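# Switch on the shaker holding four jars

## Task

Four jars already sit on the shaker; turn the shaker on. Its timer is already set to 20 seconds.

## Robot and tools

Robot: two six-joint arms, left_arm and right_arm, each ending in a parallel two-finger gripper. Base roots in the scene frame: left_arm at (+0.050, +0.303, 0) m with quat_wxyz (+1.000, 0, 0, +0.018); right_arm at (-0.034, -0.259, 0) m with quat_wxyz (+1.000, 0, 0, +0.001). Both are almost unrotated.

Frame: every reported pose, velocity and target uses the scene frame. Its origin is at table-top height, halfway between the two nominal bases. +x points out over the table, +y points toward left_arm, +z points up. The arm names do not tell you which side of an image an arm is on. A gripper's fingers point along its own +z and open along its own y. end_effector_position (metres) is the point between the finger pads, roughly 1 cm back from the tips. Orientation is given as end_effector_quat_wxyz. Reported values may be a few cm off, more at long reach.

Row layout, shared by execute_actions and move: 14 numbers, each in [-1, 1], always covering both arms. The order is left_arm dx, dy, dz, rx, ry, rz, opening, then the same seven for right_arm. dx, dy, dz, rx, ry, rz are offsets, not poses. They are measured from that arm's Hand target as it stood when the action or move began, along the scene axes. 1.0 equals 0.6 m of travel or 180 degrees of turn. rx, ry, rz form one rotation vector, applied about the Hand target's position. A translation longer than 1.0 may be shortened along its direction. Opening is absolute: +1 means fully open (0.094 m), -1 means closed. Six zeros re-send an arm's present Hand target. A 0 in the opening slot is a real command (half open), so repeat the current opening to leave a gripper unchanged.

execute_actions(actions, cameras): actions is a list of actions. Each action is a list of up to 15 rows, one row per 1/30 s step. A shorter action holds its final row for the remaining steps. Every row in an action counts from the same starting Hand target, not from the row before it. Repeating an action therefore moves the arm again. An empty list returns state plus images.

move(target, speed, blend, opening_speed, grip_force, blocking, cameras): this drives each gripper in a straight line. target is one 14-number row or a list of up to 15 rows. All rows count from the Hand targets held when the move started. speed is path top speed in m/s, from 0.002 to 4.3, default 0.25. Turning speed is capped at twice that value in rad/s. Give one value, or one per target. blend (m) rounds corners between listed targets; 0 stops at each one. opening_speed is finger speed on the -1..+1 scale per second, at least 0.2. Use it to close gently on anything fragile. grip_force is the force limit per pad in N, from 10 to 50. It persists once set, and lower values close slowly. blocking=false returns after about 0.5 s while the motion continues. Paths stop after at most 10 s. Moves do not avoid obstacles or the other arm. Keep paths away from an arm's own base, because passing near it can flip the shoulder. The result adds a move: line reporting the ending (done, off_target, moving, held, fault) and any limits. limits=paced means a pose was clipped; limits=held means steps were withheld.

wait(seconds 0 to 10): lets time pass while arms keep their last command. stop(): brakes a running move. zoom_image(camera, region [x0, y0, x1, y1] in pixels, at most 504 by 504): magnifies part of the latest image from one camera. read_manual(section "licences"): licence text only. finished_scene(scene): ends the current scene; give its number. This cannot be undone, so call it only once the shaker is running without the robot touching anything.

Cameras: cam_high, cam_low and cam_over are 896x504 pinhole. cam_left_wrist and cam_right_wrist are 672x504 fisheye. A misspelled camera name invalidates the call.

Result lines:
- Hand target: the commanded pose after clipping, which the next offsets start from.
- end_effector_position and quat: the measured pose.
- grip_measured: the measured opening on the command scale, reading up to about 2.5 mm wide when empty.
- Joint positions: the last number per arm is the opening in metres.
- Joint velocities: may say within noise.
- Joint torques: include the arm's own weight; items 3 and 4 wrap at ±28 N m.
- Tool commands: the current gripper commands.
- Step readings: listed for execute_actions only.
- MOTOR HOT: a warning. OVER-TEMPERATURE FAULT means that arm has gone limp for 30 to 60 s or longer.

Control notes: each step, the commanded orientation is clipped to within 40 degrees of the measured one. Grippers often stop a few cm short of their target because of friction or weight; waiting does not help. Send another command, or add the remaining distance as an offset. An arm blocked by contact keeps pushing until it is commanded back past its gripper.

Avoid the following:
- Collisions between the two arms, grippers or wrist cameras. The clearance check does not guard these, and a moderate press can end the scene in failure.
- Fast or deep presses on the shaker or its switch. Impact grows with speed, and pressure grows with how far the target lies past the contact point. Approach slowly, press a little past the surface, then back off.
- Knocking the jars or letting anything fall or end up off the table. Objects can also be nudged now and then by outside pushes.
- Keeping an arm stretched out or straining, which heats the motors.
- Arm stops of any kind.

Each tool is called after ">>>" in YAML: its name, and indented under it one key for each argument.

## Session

>>> execute_actions:
  actions: []

>>> zoom_image:
  camera: "cam_over"
  region: [270, 100, 630, 460]

>>> zoom_image:
  camera: "cam_low"
  region: [110, 150, 530, 370]

Scene clock: 0.00 s.
left_arm: end_effector_position=(+0.2581, +0.6635, +0.1414) grip_measured=+1.000 end_effector_quat_wxyz=(+0.446, -0.313, +0.652, +0.527) | right_arm: end_effector_position=(+0.7198, -0.3695, +0.1140) grip_measured=+1.000 end_effector_quat_wxyz=(+0.686, +0.285, +0.661, +0.105)
Joint positions: left_arm=[0.829 1.473 0.239 1.183 -0.451 0.398 0.094] | right_arm=[-0.114 2.112 1.221 0.855 0.143 0.564 0.094]
Joint velocities: within noise
Joint torques (N m): no reading
Heat: left arm: hottest shoulder 24 °C; right arm: hottest shoulder 26 °C.
Hand target: left_arm +0.2604, +0.6662, +0.1442; +0.449, -0.313, +0.649, +0.529 | right_arm +0.7257, -0.3702, +0.1255; +0.695, +0.282, +0.652, +0.108
Tool commands: left_gripper/opening=+1.0 right_gripper/opening=+1.0

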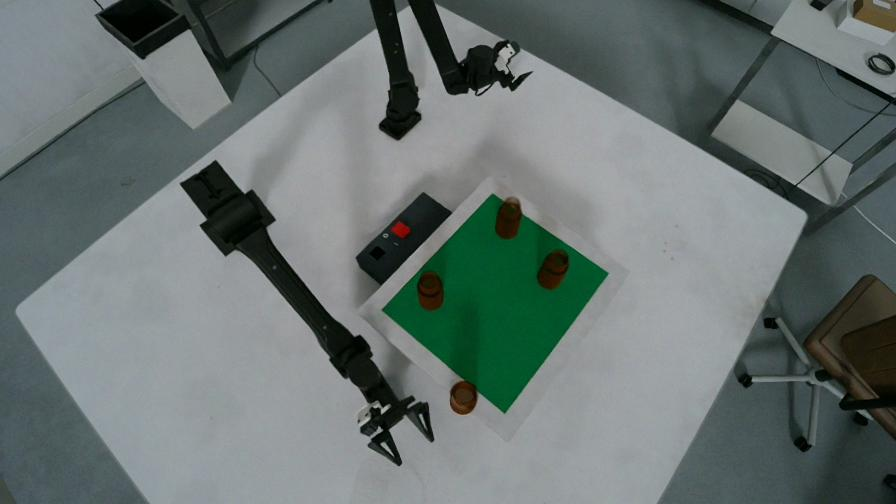

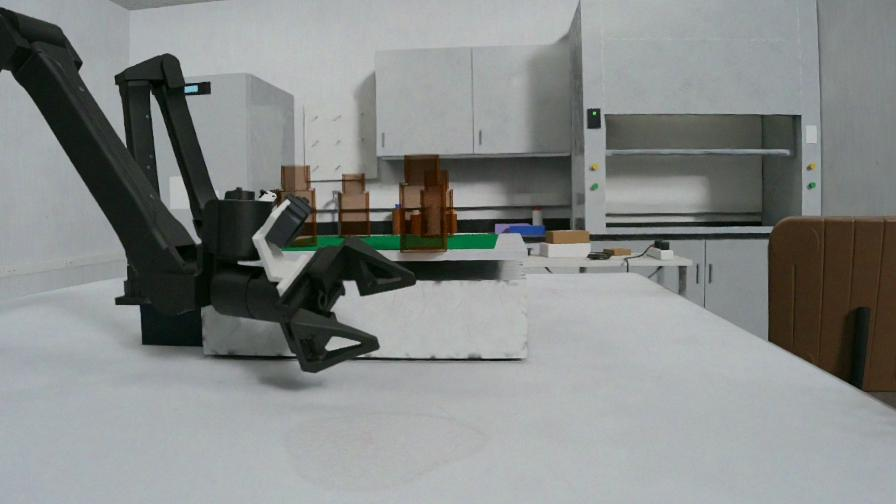

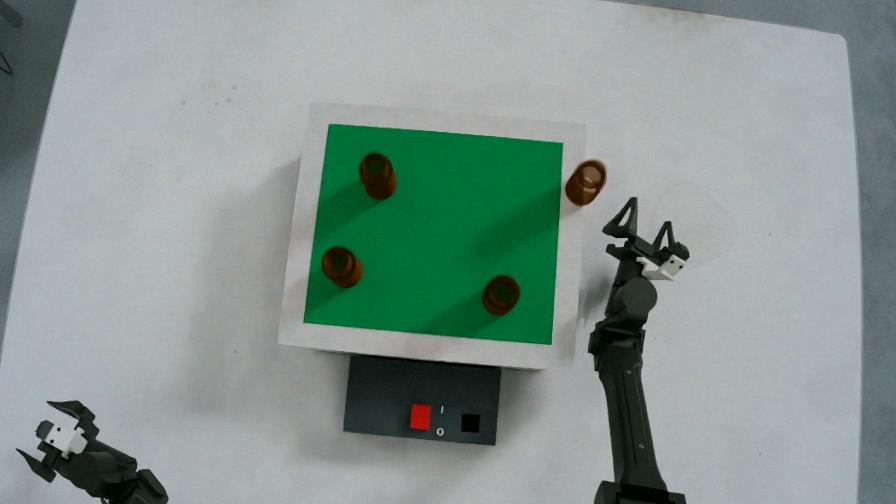

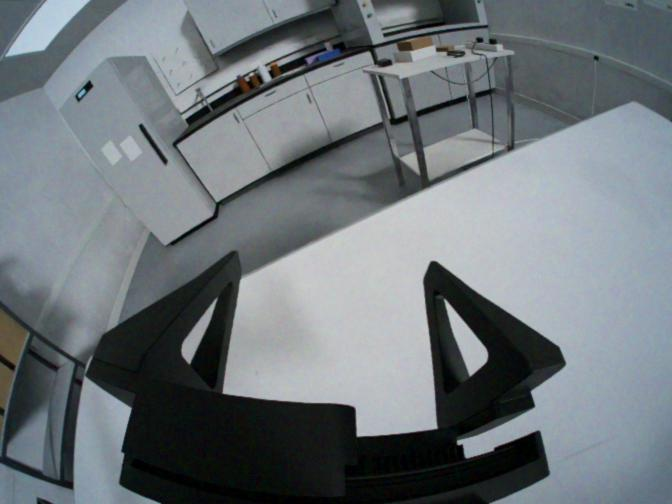

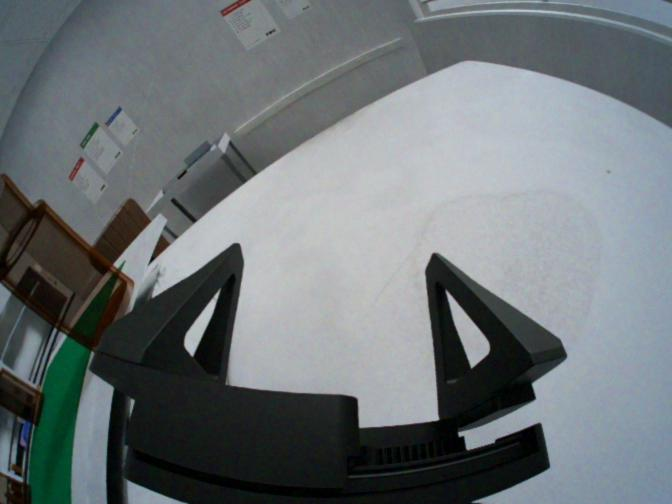

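Scaled by 1.400 from the camera's 896x504 image, which has a finer 1280x720 frame.

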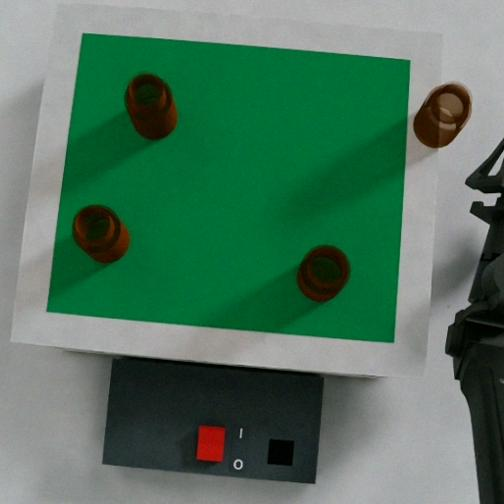

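Scaled by 1.200 from the camera's 896x504 image, which has a finer 1280x720 frame.

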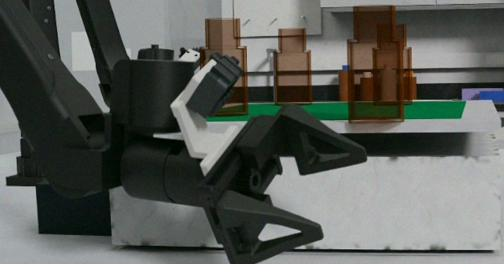

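>>> move:
  target:
    - [0,0,0,0,0,0,1, 0,0,0.36,0,0,0,1]
    - [0,0,0,0,0,0,1, -0.0762,0.217,0.391,-0.1384,0.2617,0.1461,1]
  speed: 0.35
  blend: [0.04,0]
  cameras: ["cam_over","cam_right_wrist","cam_low"]

>>> zoom_image:
  camera: "cam_right_wrist"
  region: [200, 50, 480, 300]

>>> zoom_image:
  camera: "cam_low"
  region: [250, 120, 550, 290]

Scene clock: 75.40 s.
left_arm: end_effector_position=(+0.2581, +0.6635, +0.1414) grip_measured=+1.000 end_effector_quat_wxyz=(+0.446, -0.313, +0.652, +0.527) | right_arm: end_effector_position=(+0.6684, -0.2474, +0.3355) grip_measured=+1.000 end_effector_quat_wxyz=(+0.365, +0.008, +0.931, +0.000)
Joint positions: left_arm=[0.829 1.473 0.239 1.183 -0.451 0.398 0.094] | right_arm=[0.021 1.741 1.807 -0.889 0.022 0.031 0.094]
Joint torques (N m): left_arm=[0.32 -5.66 4.11 2.1 -0.02 0.04] | right_arm=[0.67 -22.59 16.34 0.47 0.11 -0.1]
Heat: left arm: hottest shoulder 24 °C; right arm: hottest shoulder 33 °C.
Hand target: left_arm +0.2604, +0.6662, +0.1442; +0.449, -0.313, +0.649, +0.529 | right_arm +0.6801, -0.2397, +0.3600; +0.382, +0.000, +0.924, +0.000
Off the commanded pose: left_arm 0.004 m, 1 deg | right_arm 0.028 m, 2 deg.
move: off_target (right_arm)
Images, in order (width x height): cam_low 896x504, cam_over 896x504, cam_right_wrist 672x504.

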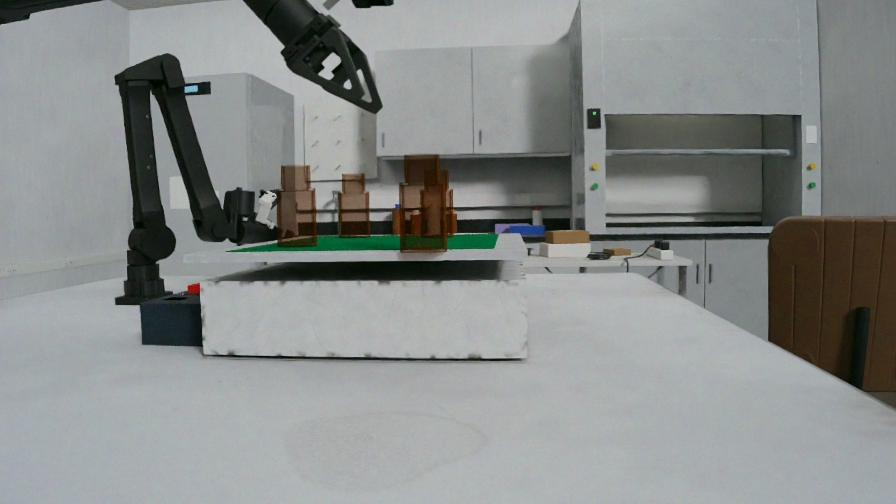

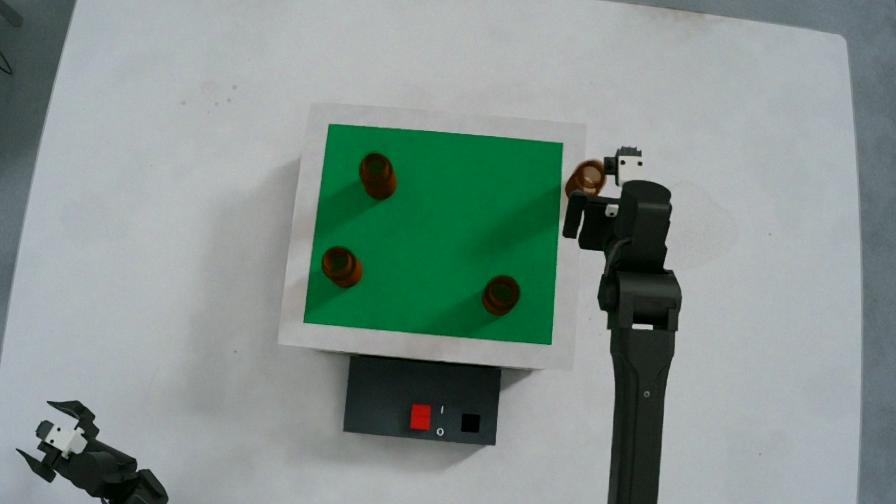

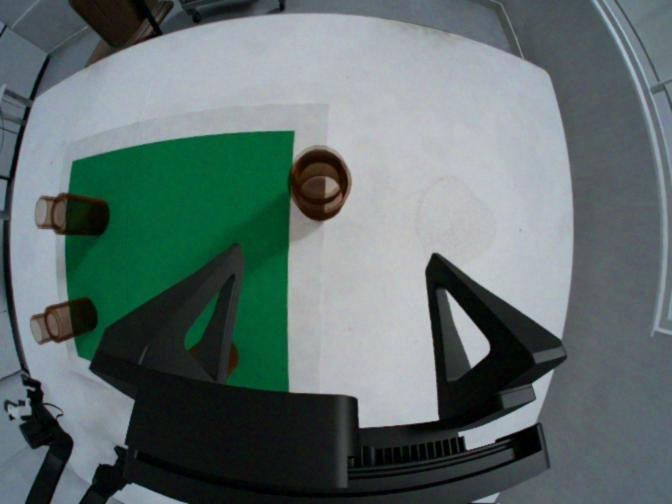

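Scaled by 1.800 from the camera's 672x504 image, which has a finer 960x720 frame.

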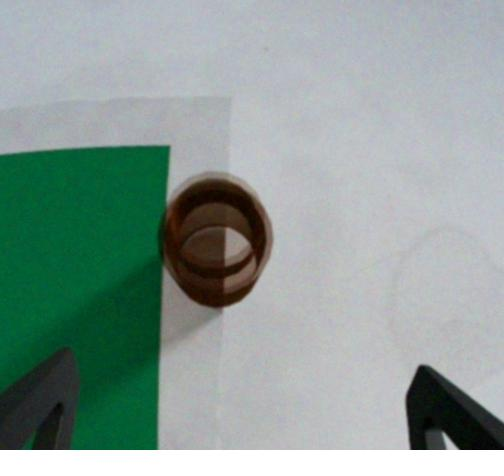

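Scaled by 1.680 from the camera's 896x504 image, which has a finer 1280x720 frame.

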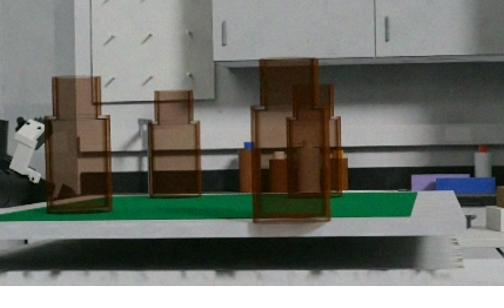

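>>> move:
  target: [0,0,0,0,0,0,1, 0.07,0.006,-0.188,0,0,0,1]
  speed: 0.15
  cameras: ["cam_right_wrist","cam_low","cam_over"]

>>> zoom_image:
  camera: "cam_right_wrist"
  region: [200, 50, 480, 300]

>>> zoom_image:
  camera: "cam_low"
  region: [300, 100, 520, 280]

Scene clock: 104.03 s.
left_arm: end_effector_position=(+0.2581, +0.6635, +0.1414) grip_measured=+1.000 end_effector_quat_wxyz=(+0.446, -0.313, +0.652, +0.527) | right_arm: end_effector_position=(+0.7171, -0.2467, +0.2491) grip_measured=+1.000 end_effector_quat_wxyz=(+0.376, +0.008, +0.926, -0.001)
Joint positions: left_arm=[0.829 1.473 0.239 1.183 -0.451 0.398 0.094] | right_arm=[0.021 1.872 1.754 -0.681 0.024 0.031 0.094]
Joint torques (N m): left_arm=[0.32 -5.66 4.12 2.11 -0.02 0.04] | right_arm=[1.08 -24.64 11.08 1.72 0.13 -0.05]
Heat: left arm: hottest shoulder 24 °C; right arm: hottest elbow 42 °C.
Hand target: left_arm +0.2604, +0.6662, +0.1442; +0.449, -0.313, +0.649, +0.529 | right_arm +0.7221, -0.2361, +0.2472; +0.382, +0.000, +0.924, +0.000
Off the commanded pose: left_arm 0.004 m, 1 deg | right_arm 0.012 m, 1 deg.
move: off_target (right_arm)
Images, in order (width x height): cam_low 896x504, cam_over 896x504, cam_right_wrist 672x504.

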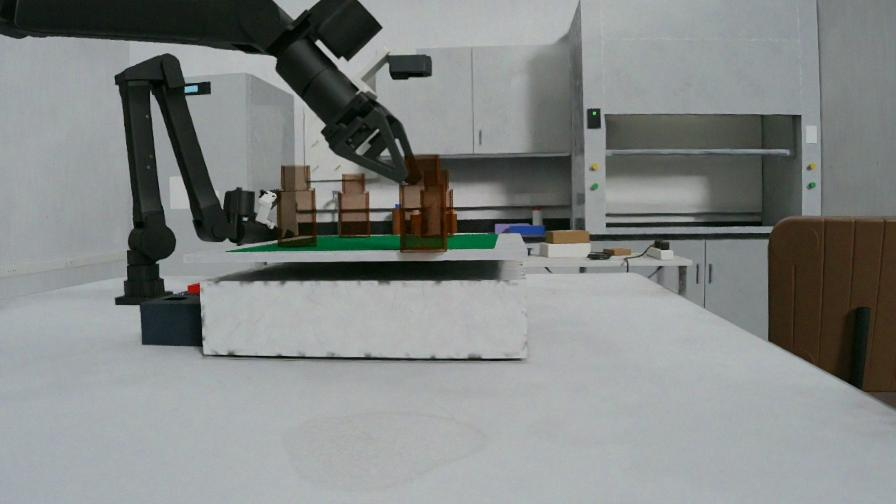

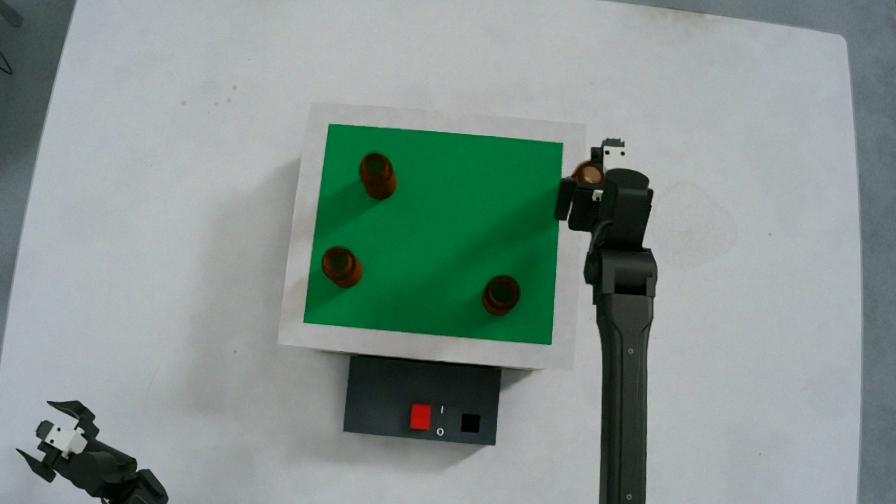

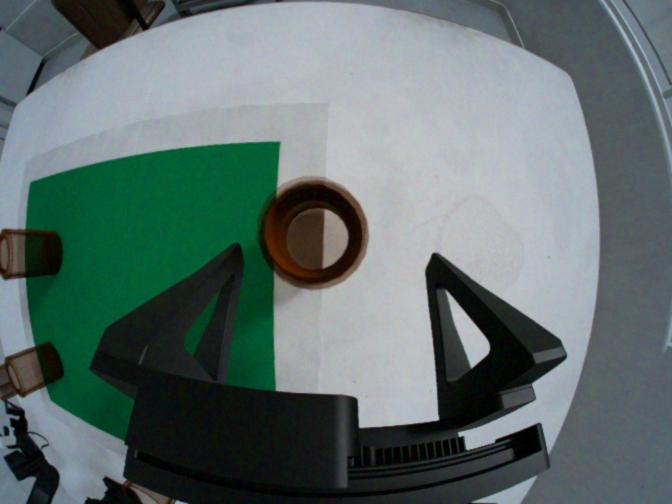

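Scaled by 1.800 from the camera's 672x504 image, which has a finer 960x720 frame.

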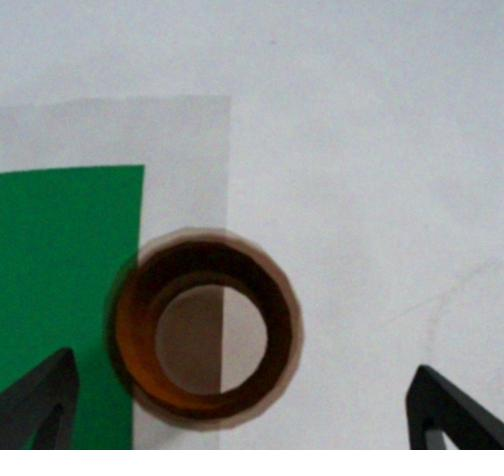

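Scaled by 2.291 from the camera's 896x504 image, which has a finer 1280x720 frame.

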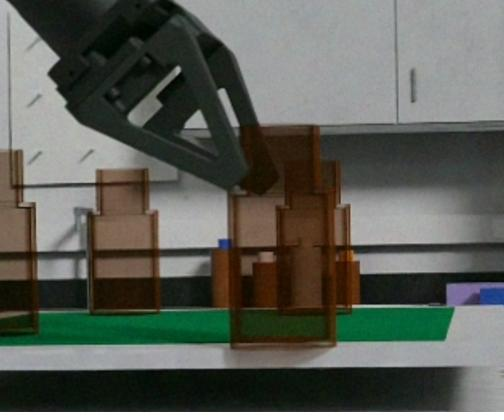

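>>> move:
  target:
    - [0,0,0,0,0,0,1, 0,0.0227,0,0,0,0,1]
    - [0,0,0,0,0,0,1, 0.039,0.0227,-0.0427,0,0,0,1]
  speed: [0.1,0.08]
  blend: [0,0]
  cameras: ["cam_right_wrist","cam_low"]

>>> zoom_image:
  camera: "cam_right_wrist"
  region: [200, 120, 480, 370]

>>> zoom_image:
  camera: "cam_low"
  region: [300, 100, 520, 280]

Scene clock: 128.03 s.
left_arm: end_effector_position=(+0.2581, +0.6635, +0.1414) grip_measured=+1.000 end_effector_quat_wxyz=(+0.446, -0.313, +0.652, +0.527) | right_arm: end_effector_position=(+0.7290, -0.2327, +0.2009) grip_measured=+1.000 end_effector_quat_wxyz=(+0.357, +0.002, +0.934, -0.004)
Joint positions: left_arm=[0.829 1.473 0.239 1.183 -0.451 0.398 0.094] | right_arm=[0.042 1.944 1.754 -0.651 0.039 0.034 0.094]
Joint torques (N m): left_arm=[0.32 -5.66 4.11 2.11 -0.02 0.04] | right_arm=[0.44 -26.05 14.27 1.51 0.07 0.05]
Heat: left arm: hottest shoulder 24 °C; right arm: hottest elbow 38 °C.
Hand target: left_arm +0.2604, +0.6662, +0.1442; +0.449, -0.313, +0.649, +0.529 | right_arm +0.7454, -0.2226, +0.2216; +0.382, +0.000, +0.924, -0.001
Off the commanded pose: left_arm 0.004 m, 1 deg | right_arm 0.028 m, 3 deg.
move: off_target (right_arm)
Images, in order (width x height): cam_low 896x504, cam_right_wrist 672x504.

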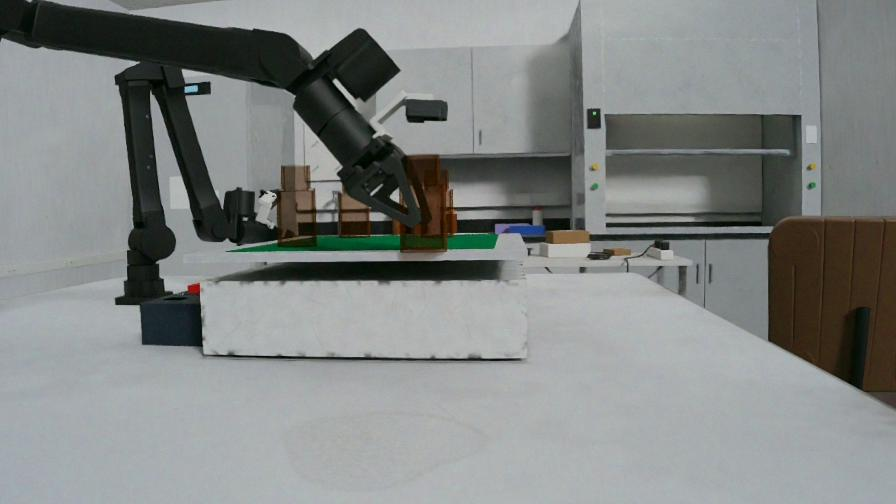

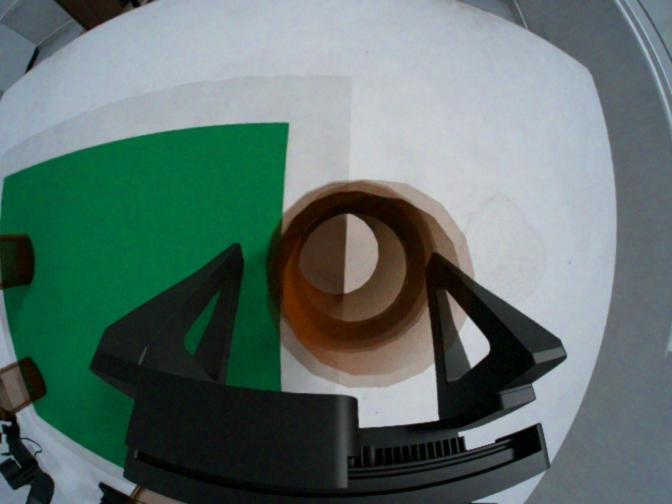

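Scaled by 1.800 from the camera's 672x504 image, which has a finer 960x720 frame.

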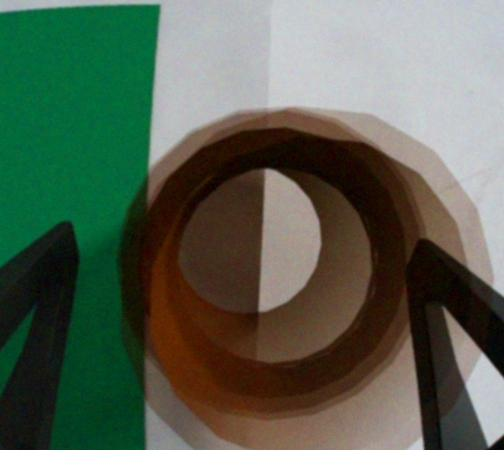

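Scaled by 2.291 from the camera's 896x504 image, which has a finer 1280x720 frame.

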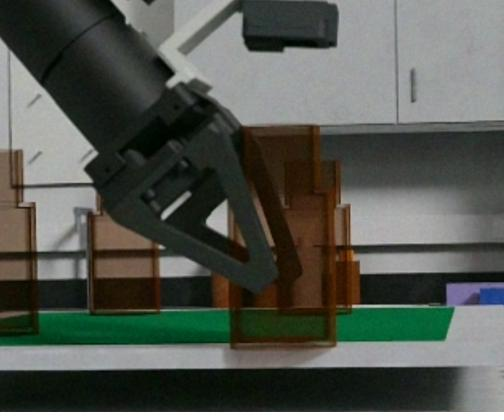

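>>> move:
  target: [0,0,0,0,0,0,1, 0.015,-0.001,0.0383,0,0,0,1]
  speed: 0.06
  cameras: ["cam_right_wrist","cam_low"]

>>> zoom_image:
  camera: "cam_right_wrist"
  region: [200, 120, 480, 370]

>>> zoom_image:
  camera: "cam_low"
  region: [300, 100, 520, 280]

Scene clock: 156.57 s.
left_arm: end_effector_position=(+0.2581, +0.6635, +0.1414) grip_measured=+1.000 end_effector_quat_wxyz=(+0.446, -0.313, +0.652, +0.527) | right_arm: end_effector_position=(+0.7391, -0.2323, +0.2291) grip_measured=+1.000 end_effector_quat_wxyz=(+0.370, +0.002, +0.929, -0.004)
Joint positions: left_arm=[0.829 1.473 0.239 1.183 -0.451 0.398 0.094] | right_arm=[0.042 1.948 1.821 -0.687 0.039 0.034 0.094]
Joint torques (N m): left_arm=[0.32 -5.66 4.11 2.11 -0.02 0.04] | right_arm=[0.5 -25.05 16.01 0.55 0.05 0.04]
Heat: left arm: hottest shoulder 24 °C; right arm: hottest elbow 38 °C.
Hand target: left_arm +0.2604, +0.6662, +0.1442; +0.449, -0.313, +0.649, +0.529 | right_arm +0.7544, -0.2232, +0.2446; +0.382, +0.000, +0.924, -0.001
Off the commanded pose: left_arm 0.004 m, 1 deg | right_arm 0.024 m, 2 deg.
move: off_target (right_arm)
Images, in order (width x height): cam_low 896x504, cam_right_wrist 672x504.

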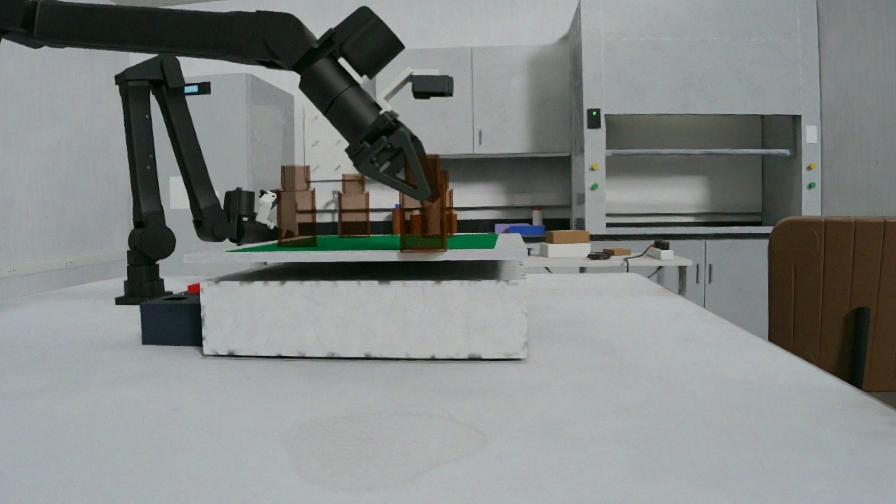

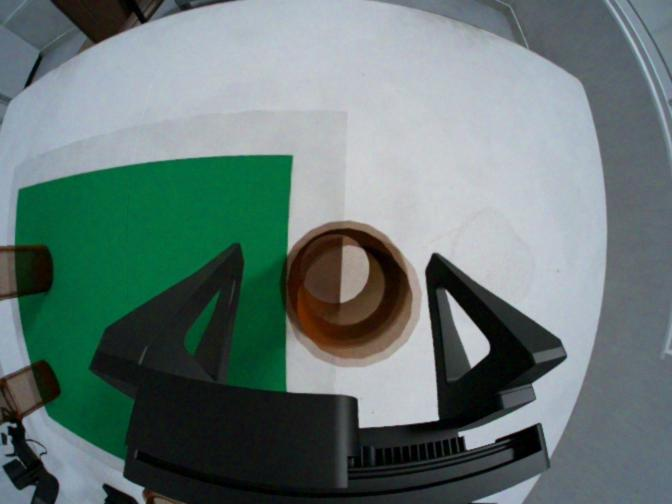

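Scaled by 1.800 from the camera's 672x504 image, which has a finer 960x720 frame.

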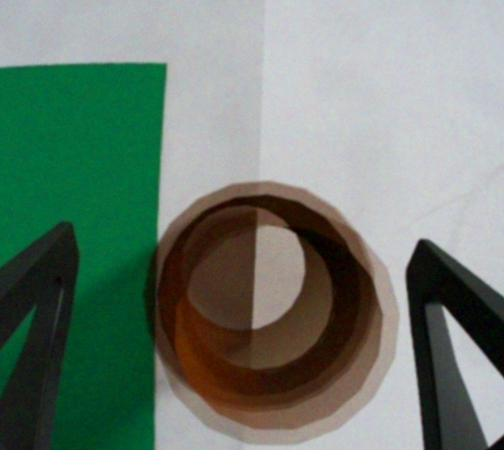

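Scaled by 2.291 from the camera's 896x504 image, which has a finer 1280x720 frame.

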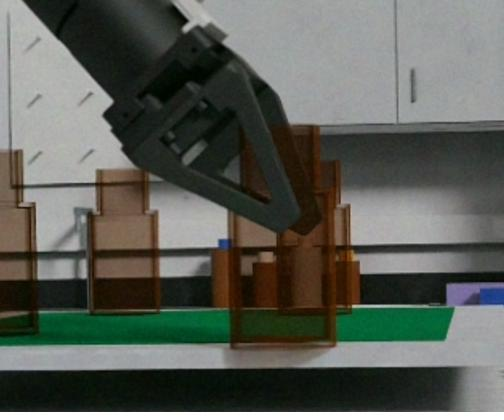

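>>> move:
  target: [0,0,0,0,0,0,1, 0,0,0,0,0,0,-0.1]
  grip_force: [50,22]
  cameras: ["cam_right_wrist","cam_low"]

>>> zoom_image:
  camera: "cam_low"
  region: [300, 100, 520, 280]

Scene clock: 168.10 s.
left_arm: end_effector_position=(+0.2581, +0.6635, +0.1414) grip_measured=+1.000 end_effector_quat_wxyz=(+0.446, -0.313, +0.652, +0.527) | right_arm: end_effector_position=(+0.7391, -0.2323, +0.2291) grip_measured=+0.155 end_effector_quat_wxyz=(+0.370, +0.002, +0.929, -0.004)
Joint positions: left_arm=[0.829 1.473 0.239 1.183 -0.451 0.398 0.094] | right_arm=[0.042 1.948 1.821 -0.687 0.039 0.034 0.054]
Joint torques (N m): left_arm=[0.32 -5.66 4.11 2.1 -0.02 0.04] | right_arm=[0.56 -25.58 16.13 0.58 0.02 0.06]
Heat: left arm: hottest shoulder 24 °C; right arm: hottest elbow 39 °C.
Hand target: left_arm +0.2604, +0.6662, +0.1442; +0.449, -0.313, +0.649, +0.529 | right_arm +0.7544, -0.2232, +0.2446; +0.382, +0.000, +0.924, -0.001
Off the commanded pose: left_arm 0.004 m, 1 deg | right_arm 0.024 m, 2 deg.
grip_force (N): 50, 22
move: off_target (right_arm)
Images, in order (width x height): cam_low 896x504, cam_right_wrist 672x504.

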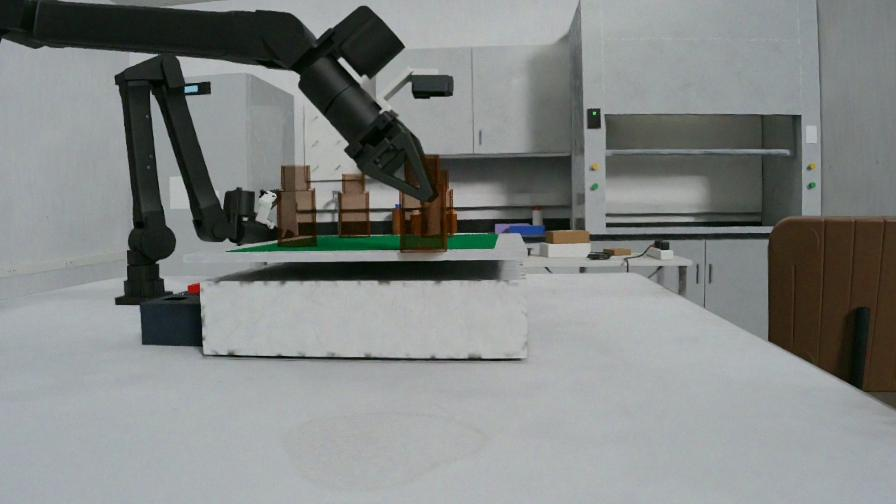

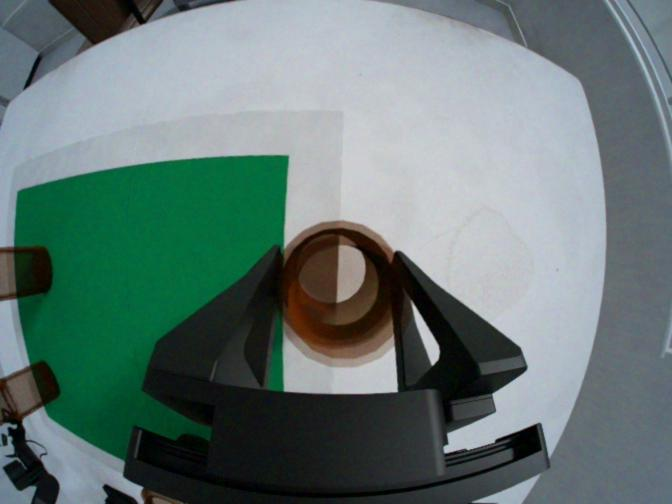

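Scaled by 2.291 from the camera's 896x504 image, which has a finer 1280x720 frame.

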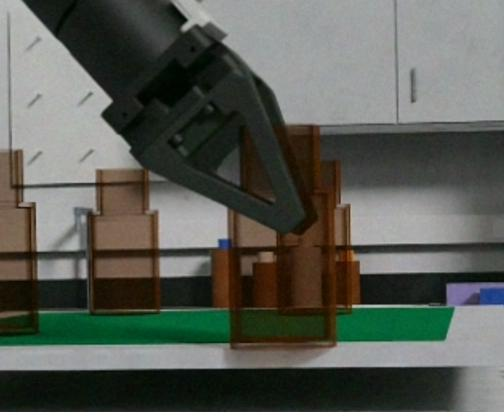

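>>> move:
  target:
    - [0,0,0,0,0,0,1, 0,0,0.08,0,0,0,-0.1]
    - [0,0,0,0,0,0,1, -0.02,0.16,0.08,0,0,0,-0.1]
  speed: [0.1,0.15]
  blend: [0,0]
  cameras: ["cam_right_wrist","cam_low","cam_over"]

>>> zoom_image:
  camera: "cam_low"
  region: [300, 100, 520, 280]

Scene clock: 175.27 s.
left_arm: end_effector_position=(+0.2581, +0.6635, +0.1414) grip_measured=+1.000 end_effector_quat_wxyz=(+0.446, -0.313, +0.652, +0.527) | right_arm: end_effector_position=(+0.7251, -0.1300, +0.2575) grip_measured=+0.155 end_effector_quat_wxyz=(+0.355, -0.007, +0.935, -0.006)
Joint positions: left_arm=[0.829 1.473 0.239 1.183 -0.451 0.398 0.094] | right_arm=[0.198 1.954 1.922 -0.824 0.138 0.134 0.054]
Joint torques (N m): left_arm=[0.38 -5.71 4.11 2.11 -0.02 0.04] | right_arm=[-0.21 -26.52 17.65 0.57 0.24 0.05]
Heat: left arm: hottest shoulder 24 °C; right arm: hottest elbow 40 °C.
Hand target: left_arm +0.2604, +0.6662, +0.1442; +0.449, -0.313, +0.649, +0.529 | right_arm +0.7424, -0.1271, +0.2925; +0.382, +0.000, +0.924, +0.000
Off the commanded pose: left_arm 0.004 m, 1 deg | right_arm 0.039 m, 4 deg.
grip_force (N): 50, 22
move: off_target (right_arm)
Images, in order (width x height): cam_low 896x504, cam_over 896x504, cam_right_wrist 672x504.

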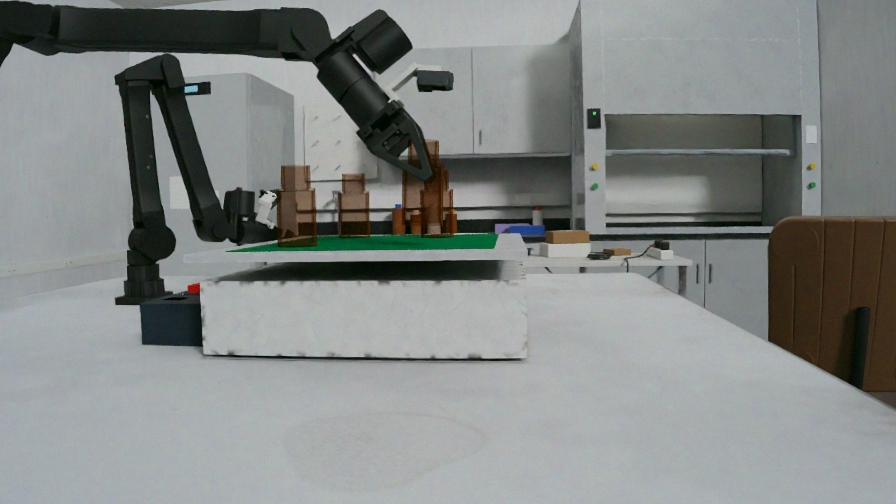

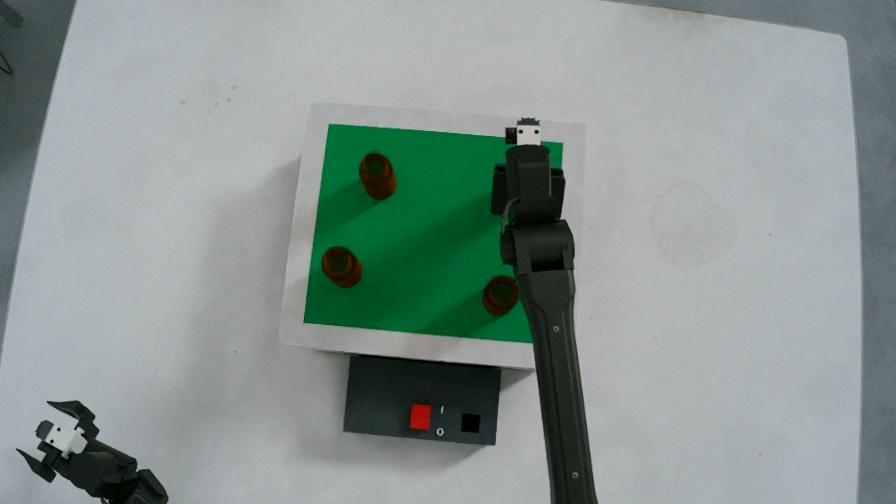

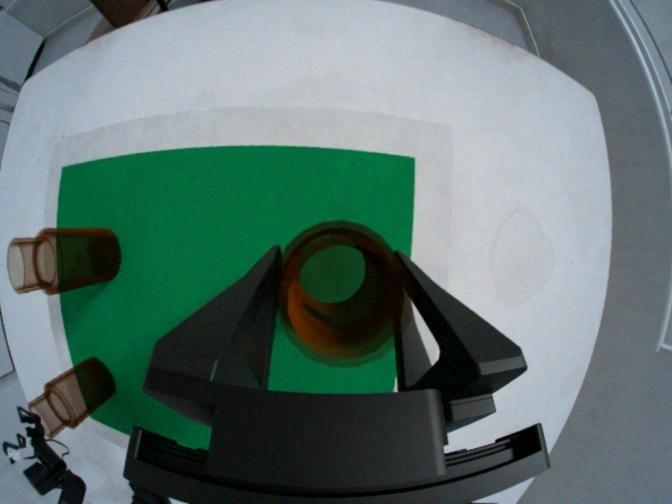

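Scaled by 2.291 from the camera's 896x504 image, which has a finer 1280x720 frame.

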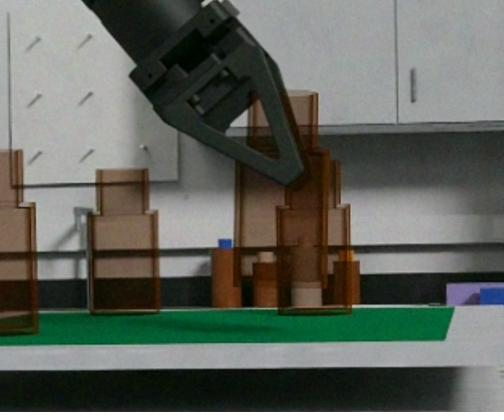

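>>> move:
  target: [0,0,0,0,0,0,1, 0,-0.01,-0.035,0,0,0,-0.1]
  speed: 0.05
  cameras: ["cam_low"]

>>> zoom_image:
  camera: "cam_low"
  region: [300, 100, 520, 280]

Scene clock: 183.10 s.
left_arm: end_effector_position=(+0.2581, +0.6635, +0.1414) grip_measured=+1.000 end_effector_quat_wxyz=(+0.446, -0.313, +0.652, +0.527) | right_arm: end_effector_position=(+0.7285, -0.1293, +0.2583) grip_measured=+0.155 end_effector_quat_wxyz=(+0.361, -0.006, +0.932, -0.004)
Joint positions: left_arm=[0.829 1.473 0.239 1.183 -0.451 0.398 0.094] | right_arm=[0.198 1.957 1.922 -0.807 0.138 0.134 0.054]
Joint torques (N m): left_arm=[0.32 -5.71 4.12 2.11 -0.02 0.04] | right_arm=[-0.67 -25.88 13.45 1.68 -0.01 -0.01]
Heat: left arm: hottest shoulder 24 °C; right arm: hottest elbow 42 °C.
Hand target: left_arm +0.2604, +0.6662, +0.1442; +0.449, -0.313, +0.649, +0.529 | right_arm +0.7424, -0.1332, +0.2713; +0.382, +0.000, +0.924, +0.000
Off the commanded pose: left_arm 0.004 m, 1 deg | right_arm 0.020 m, 3 deg.
grip_force (N): 50, 22
move: off_target (right_arm)
Images, in order (width x height): cam_low 896x504.

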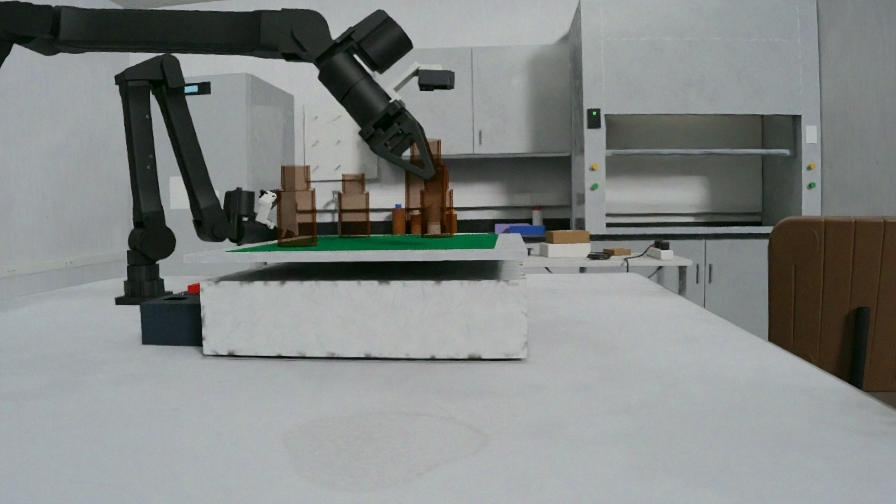

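Scaled by 2.291 from the camera's 896x504 image, which has a finer 1280x720 frame.

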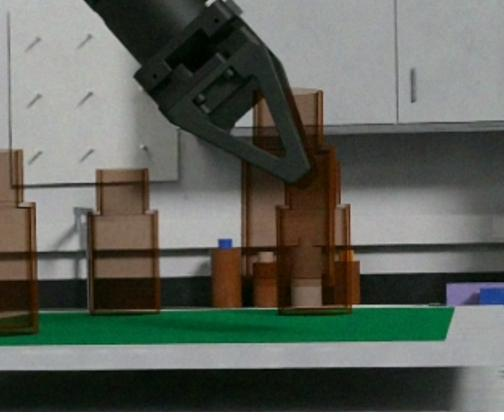

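>>> move:
  target: [0,0,0,0,0,0,1, 0,0,-0.036,0,0,0,-0.1]
  speed: 0.05

Scene clock: 188.73 s.
left_arm: end_effector_position=(+0.2581, +0.6635, +0.1414) grip_measured=+1.000 end_effector_quat_wxyz=(+0.446, -0.313, +0.652, +0.527) | right_arm: end_effector_position=(+0.7356, -0.1278, +0.2501) grip_measured=+0.155 end_effector_quat_wxyz=(+0.373, -0.005, +0.928, -0.002)
Joint positions: left_arm=[0.829 1.473 0.239 1.183 -0.451 0.398 0.094] | right_arm=[0.198 1.967 1.904 -0.754 0.138 0.134 0.054]
Joint torques (N m): left_arm=[0.32 -5.71 4.11 2.11 -0.02 0.04] | right_arm=[-1.08 -27.28 10.69 1.73 0.02 0.02]
Heat: left arm: hottest shoulder 24 °C; right arm: hottest elbow 42 °C.
Hand target: left_arm +0.2604, +0.6662, +0.1442; +0.449, -0.313, +0.649, +0.529 | right_arm +0.7424, -0.1332, +0.2499; +0.382, +0.000, +0.924, +0.000
Off the commanded pose: left_arm 0.004 m, 1 deg | right_arm 0.009 m, 1 deg.
grip_force (N): 50, 22
move: done

>>> move:
  target: [0,0,0,0,0,0,1, -0.008,0,-0.022,0,0,0,-0.1]
  speed: 0.05
  cameras: ["cam_low","cam_right_wrist"]

>>> zoom_image:
  camera: "cam_low"
  region: [300, 100, 520, 280]

Scene clock: 192.10 s.
left_arm: end_effector_position=(+0.2581, +0.6635, +0.1414) grip_measured=+1.000 end_effector_quat_wxyz=(+0.446, -0.313, +0.652, +0.527) | right_arm: end_effector_position=(+0.7332, -0.1283, +0.2315) grip_measured=+0.155 end_effector_quat_wxyz=(+0.371, -0.005, +0.929, -0.002)
Joint positions: left_arm=[0.829 1.473 0.239 1.183 -0.451 0.398 0.094] | right_arm=[0.198 1.967 1.857 -0.712 0.138 0.134 0.054]
Joint torques (N m): left_arm=[0.32 -5.66 4.11 2.11 -0.02 0.04] | right_arm=[-0.62 -28.22 10.43 1.88 0.05 0.04]
Heat: left arm: hottest shoulder 24 °C; right arm: hottest elbow 42 °C.
Hand target: left_arm +0.2604, +0.6662, +0.1442; +0.449, -0.313, +0.649, +0.529 | right_arm +0.7377, -0.1332, +0.2367; +0.382, +0.000, +0.924, -0.001
Off the commanded pose: left_arm 0.004 m, 1 deg | right_arm 0.008 m, 2 deg.
grip_force (N): 50, 22
move: done
Images, in order (width x height): cam_low 896x504, cam_right_wrist 672x504.

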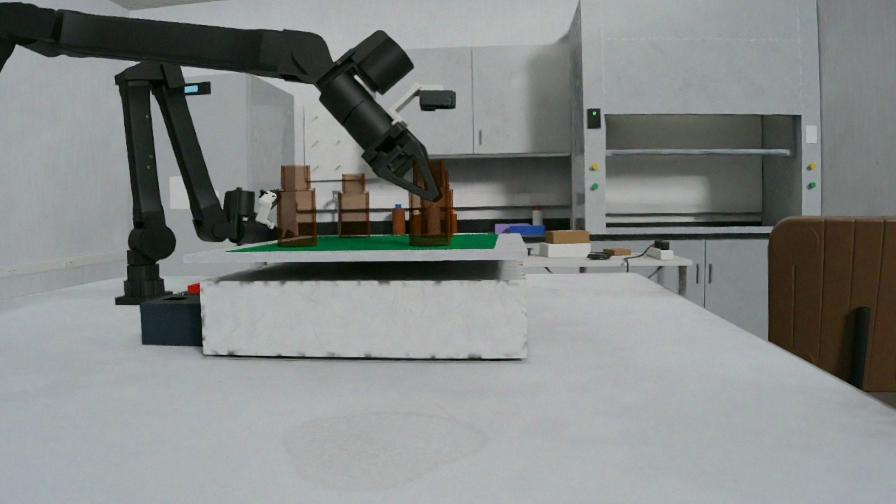

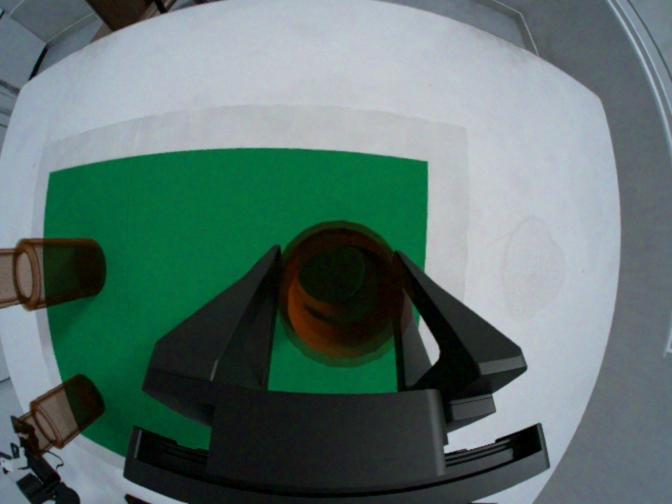

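Scaled by 2.291 from the camera's 896x504 image, which has a finer 1280x720 frame.

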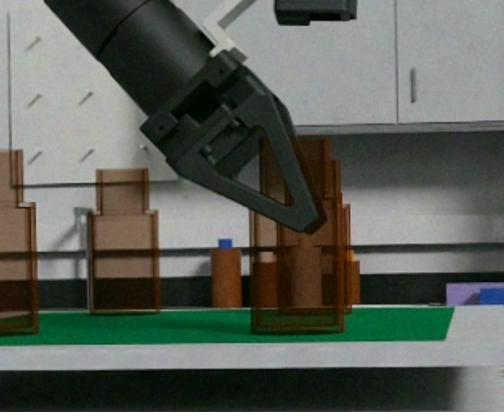

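>>> move:
  target:
    - [0,0,0,0,0,0,1, 0,0.008,0,0,0,0,0.9]
    - [0,0,0,0,0,0,1, -0.125,0.008,0.17,0,0,0,0.9]
  speed: [0.05,0.15]
  grip_force: [50,50]
  opening_speed: 0.6
  cameras: ["cam_low","cam_right_wrist","cam_over"]

Scene clock: 214.67 s.
left_arm: end_effector_position=(+0.2581, +0.6635, +0.1414) grip_measured=+1.000 end_effector_quat_wxyz=(+0.446, -0.313, +0.652, +0.527) | right_arm: end_effector_position=(+0.6696, -0.1386, +0.3394) grip_measured=+0.898 end_effector_quat_wxyz=(+0.387, +0.004, +0.922, -0.003)
Joint positions: left_arm=[0.829 1.473 0.239 1.183 -0.451 0.398 0.094] | right_arm=[0.206 1.757 1.819 -0.849 0.156 0.152 0.089]
Joint torques (N m): left_arm=[0.32 -5.66 4.11 2.1 -0.02 0.04] | right_arm=[0.79 -25.11 10.15 0.55 0.19 0.03]
Heat: left arm: hottest shoulder 24 °C; right arm: hottest elbow 43 °C.
Hand target: left_arm +0.2604, +0.6662, +0.1442; +0.449, -0.313, +0.649, +0.529 | right_arm +0.6627, -0.1285, +0.3387; +0.382, +0.000, +0.924, +0.000
Off the commanded pose: left_arm 0.004 m, 1 deg | right_arm 0.012 m, 1 deg.
move: off_target (right_arm)
Images, in order (width x height): cam_low 896x504, cam_over 896x504, cam_right_wrist 672x504.

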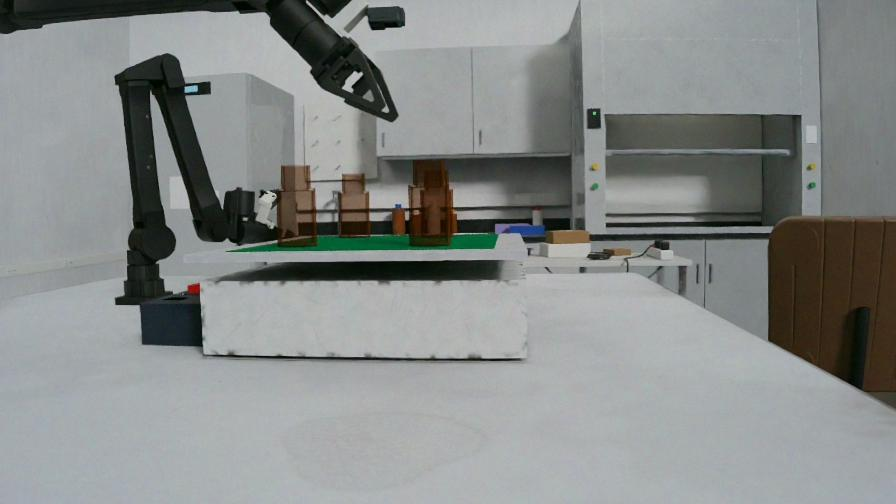

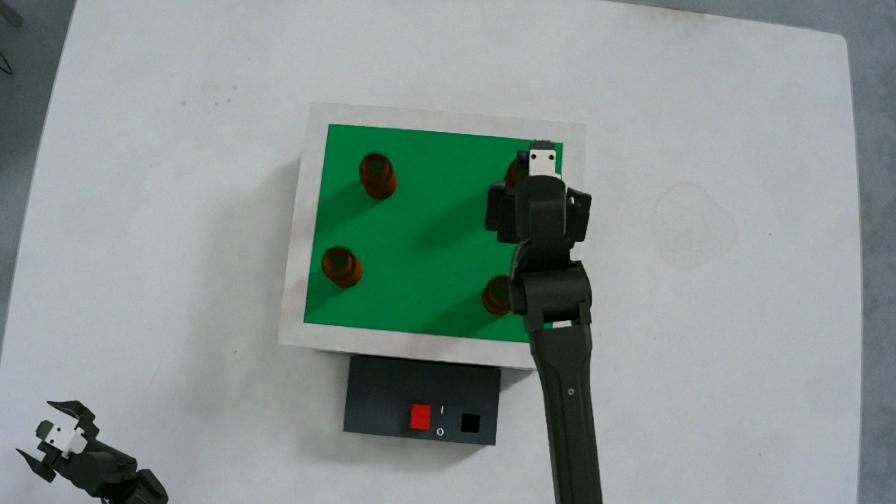

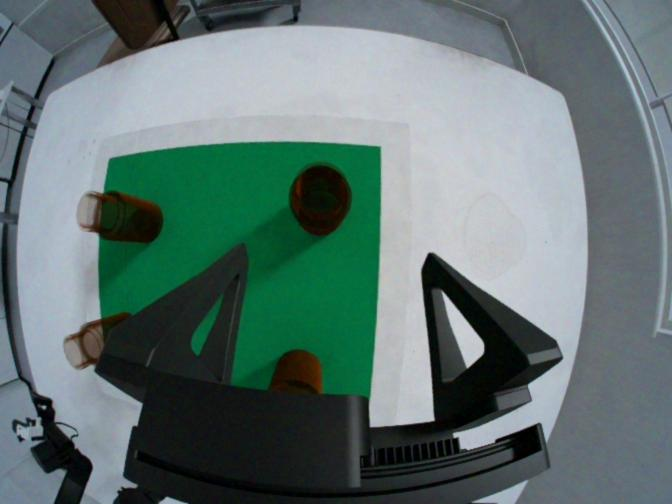

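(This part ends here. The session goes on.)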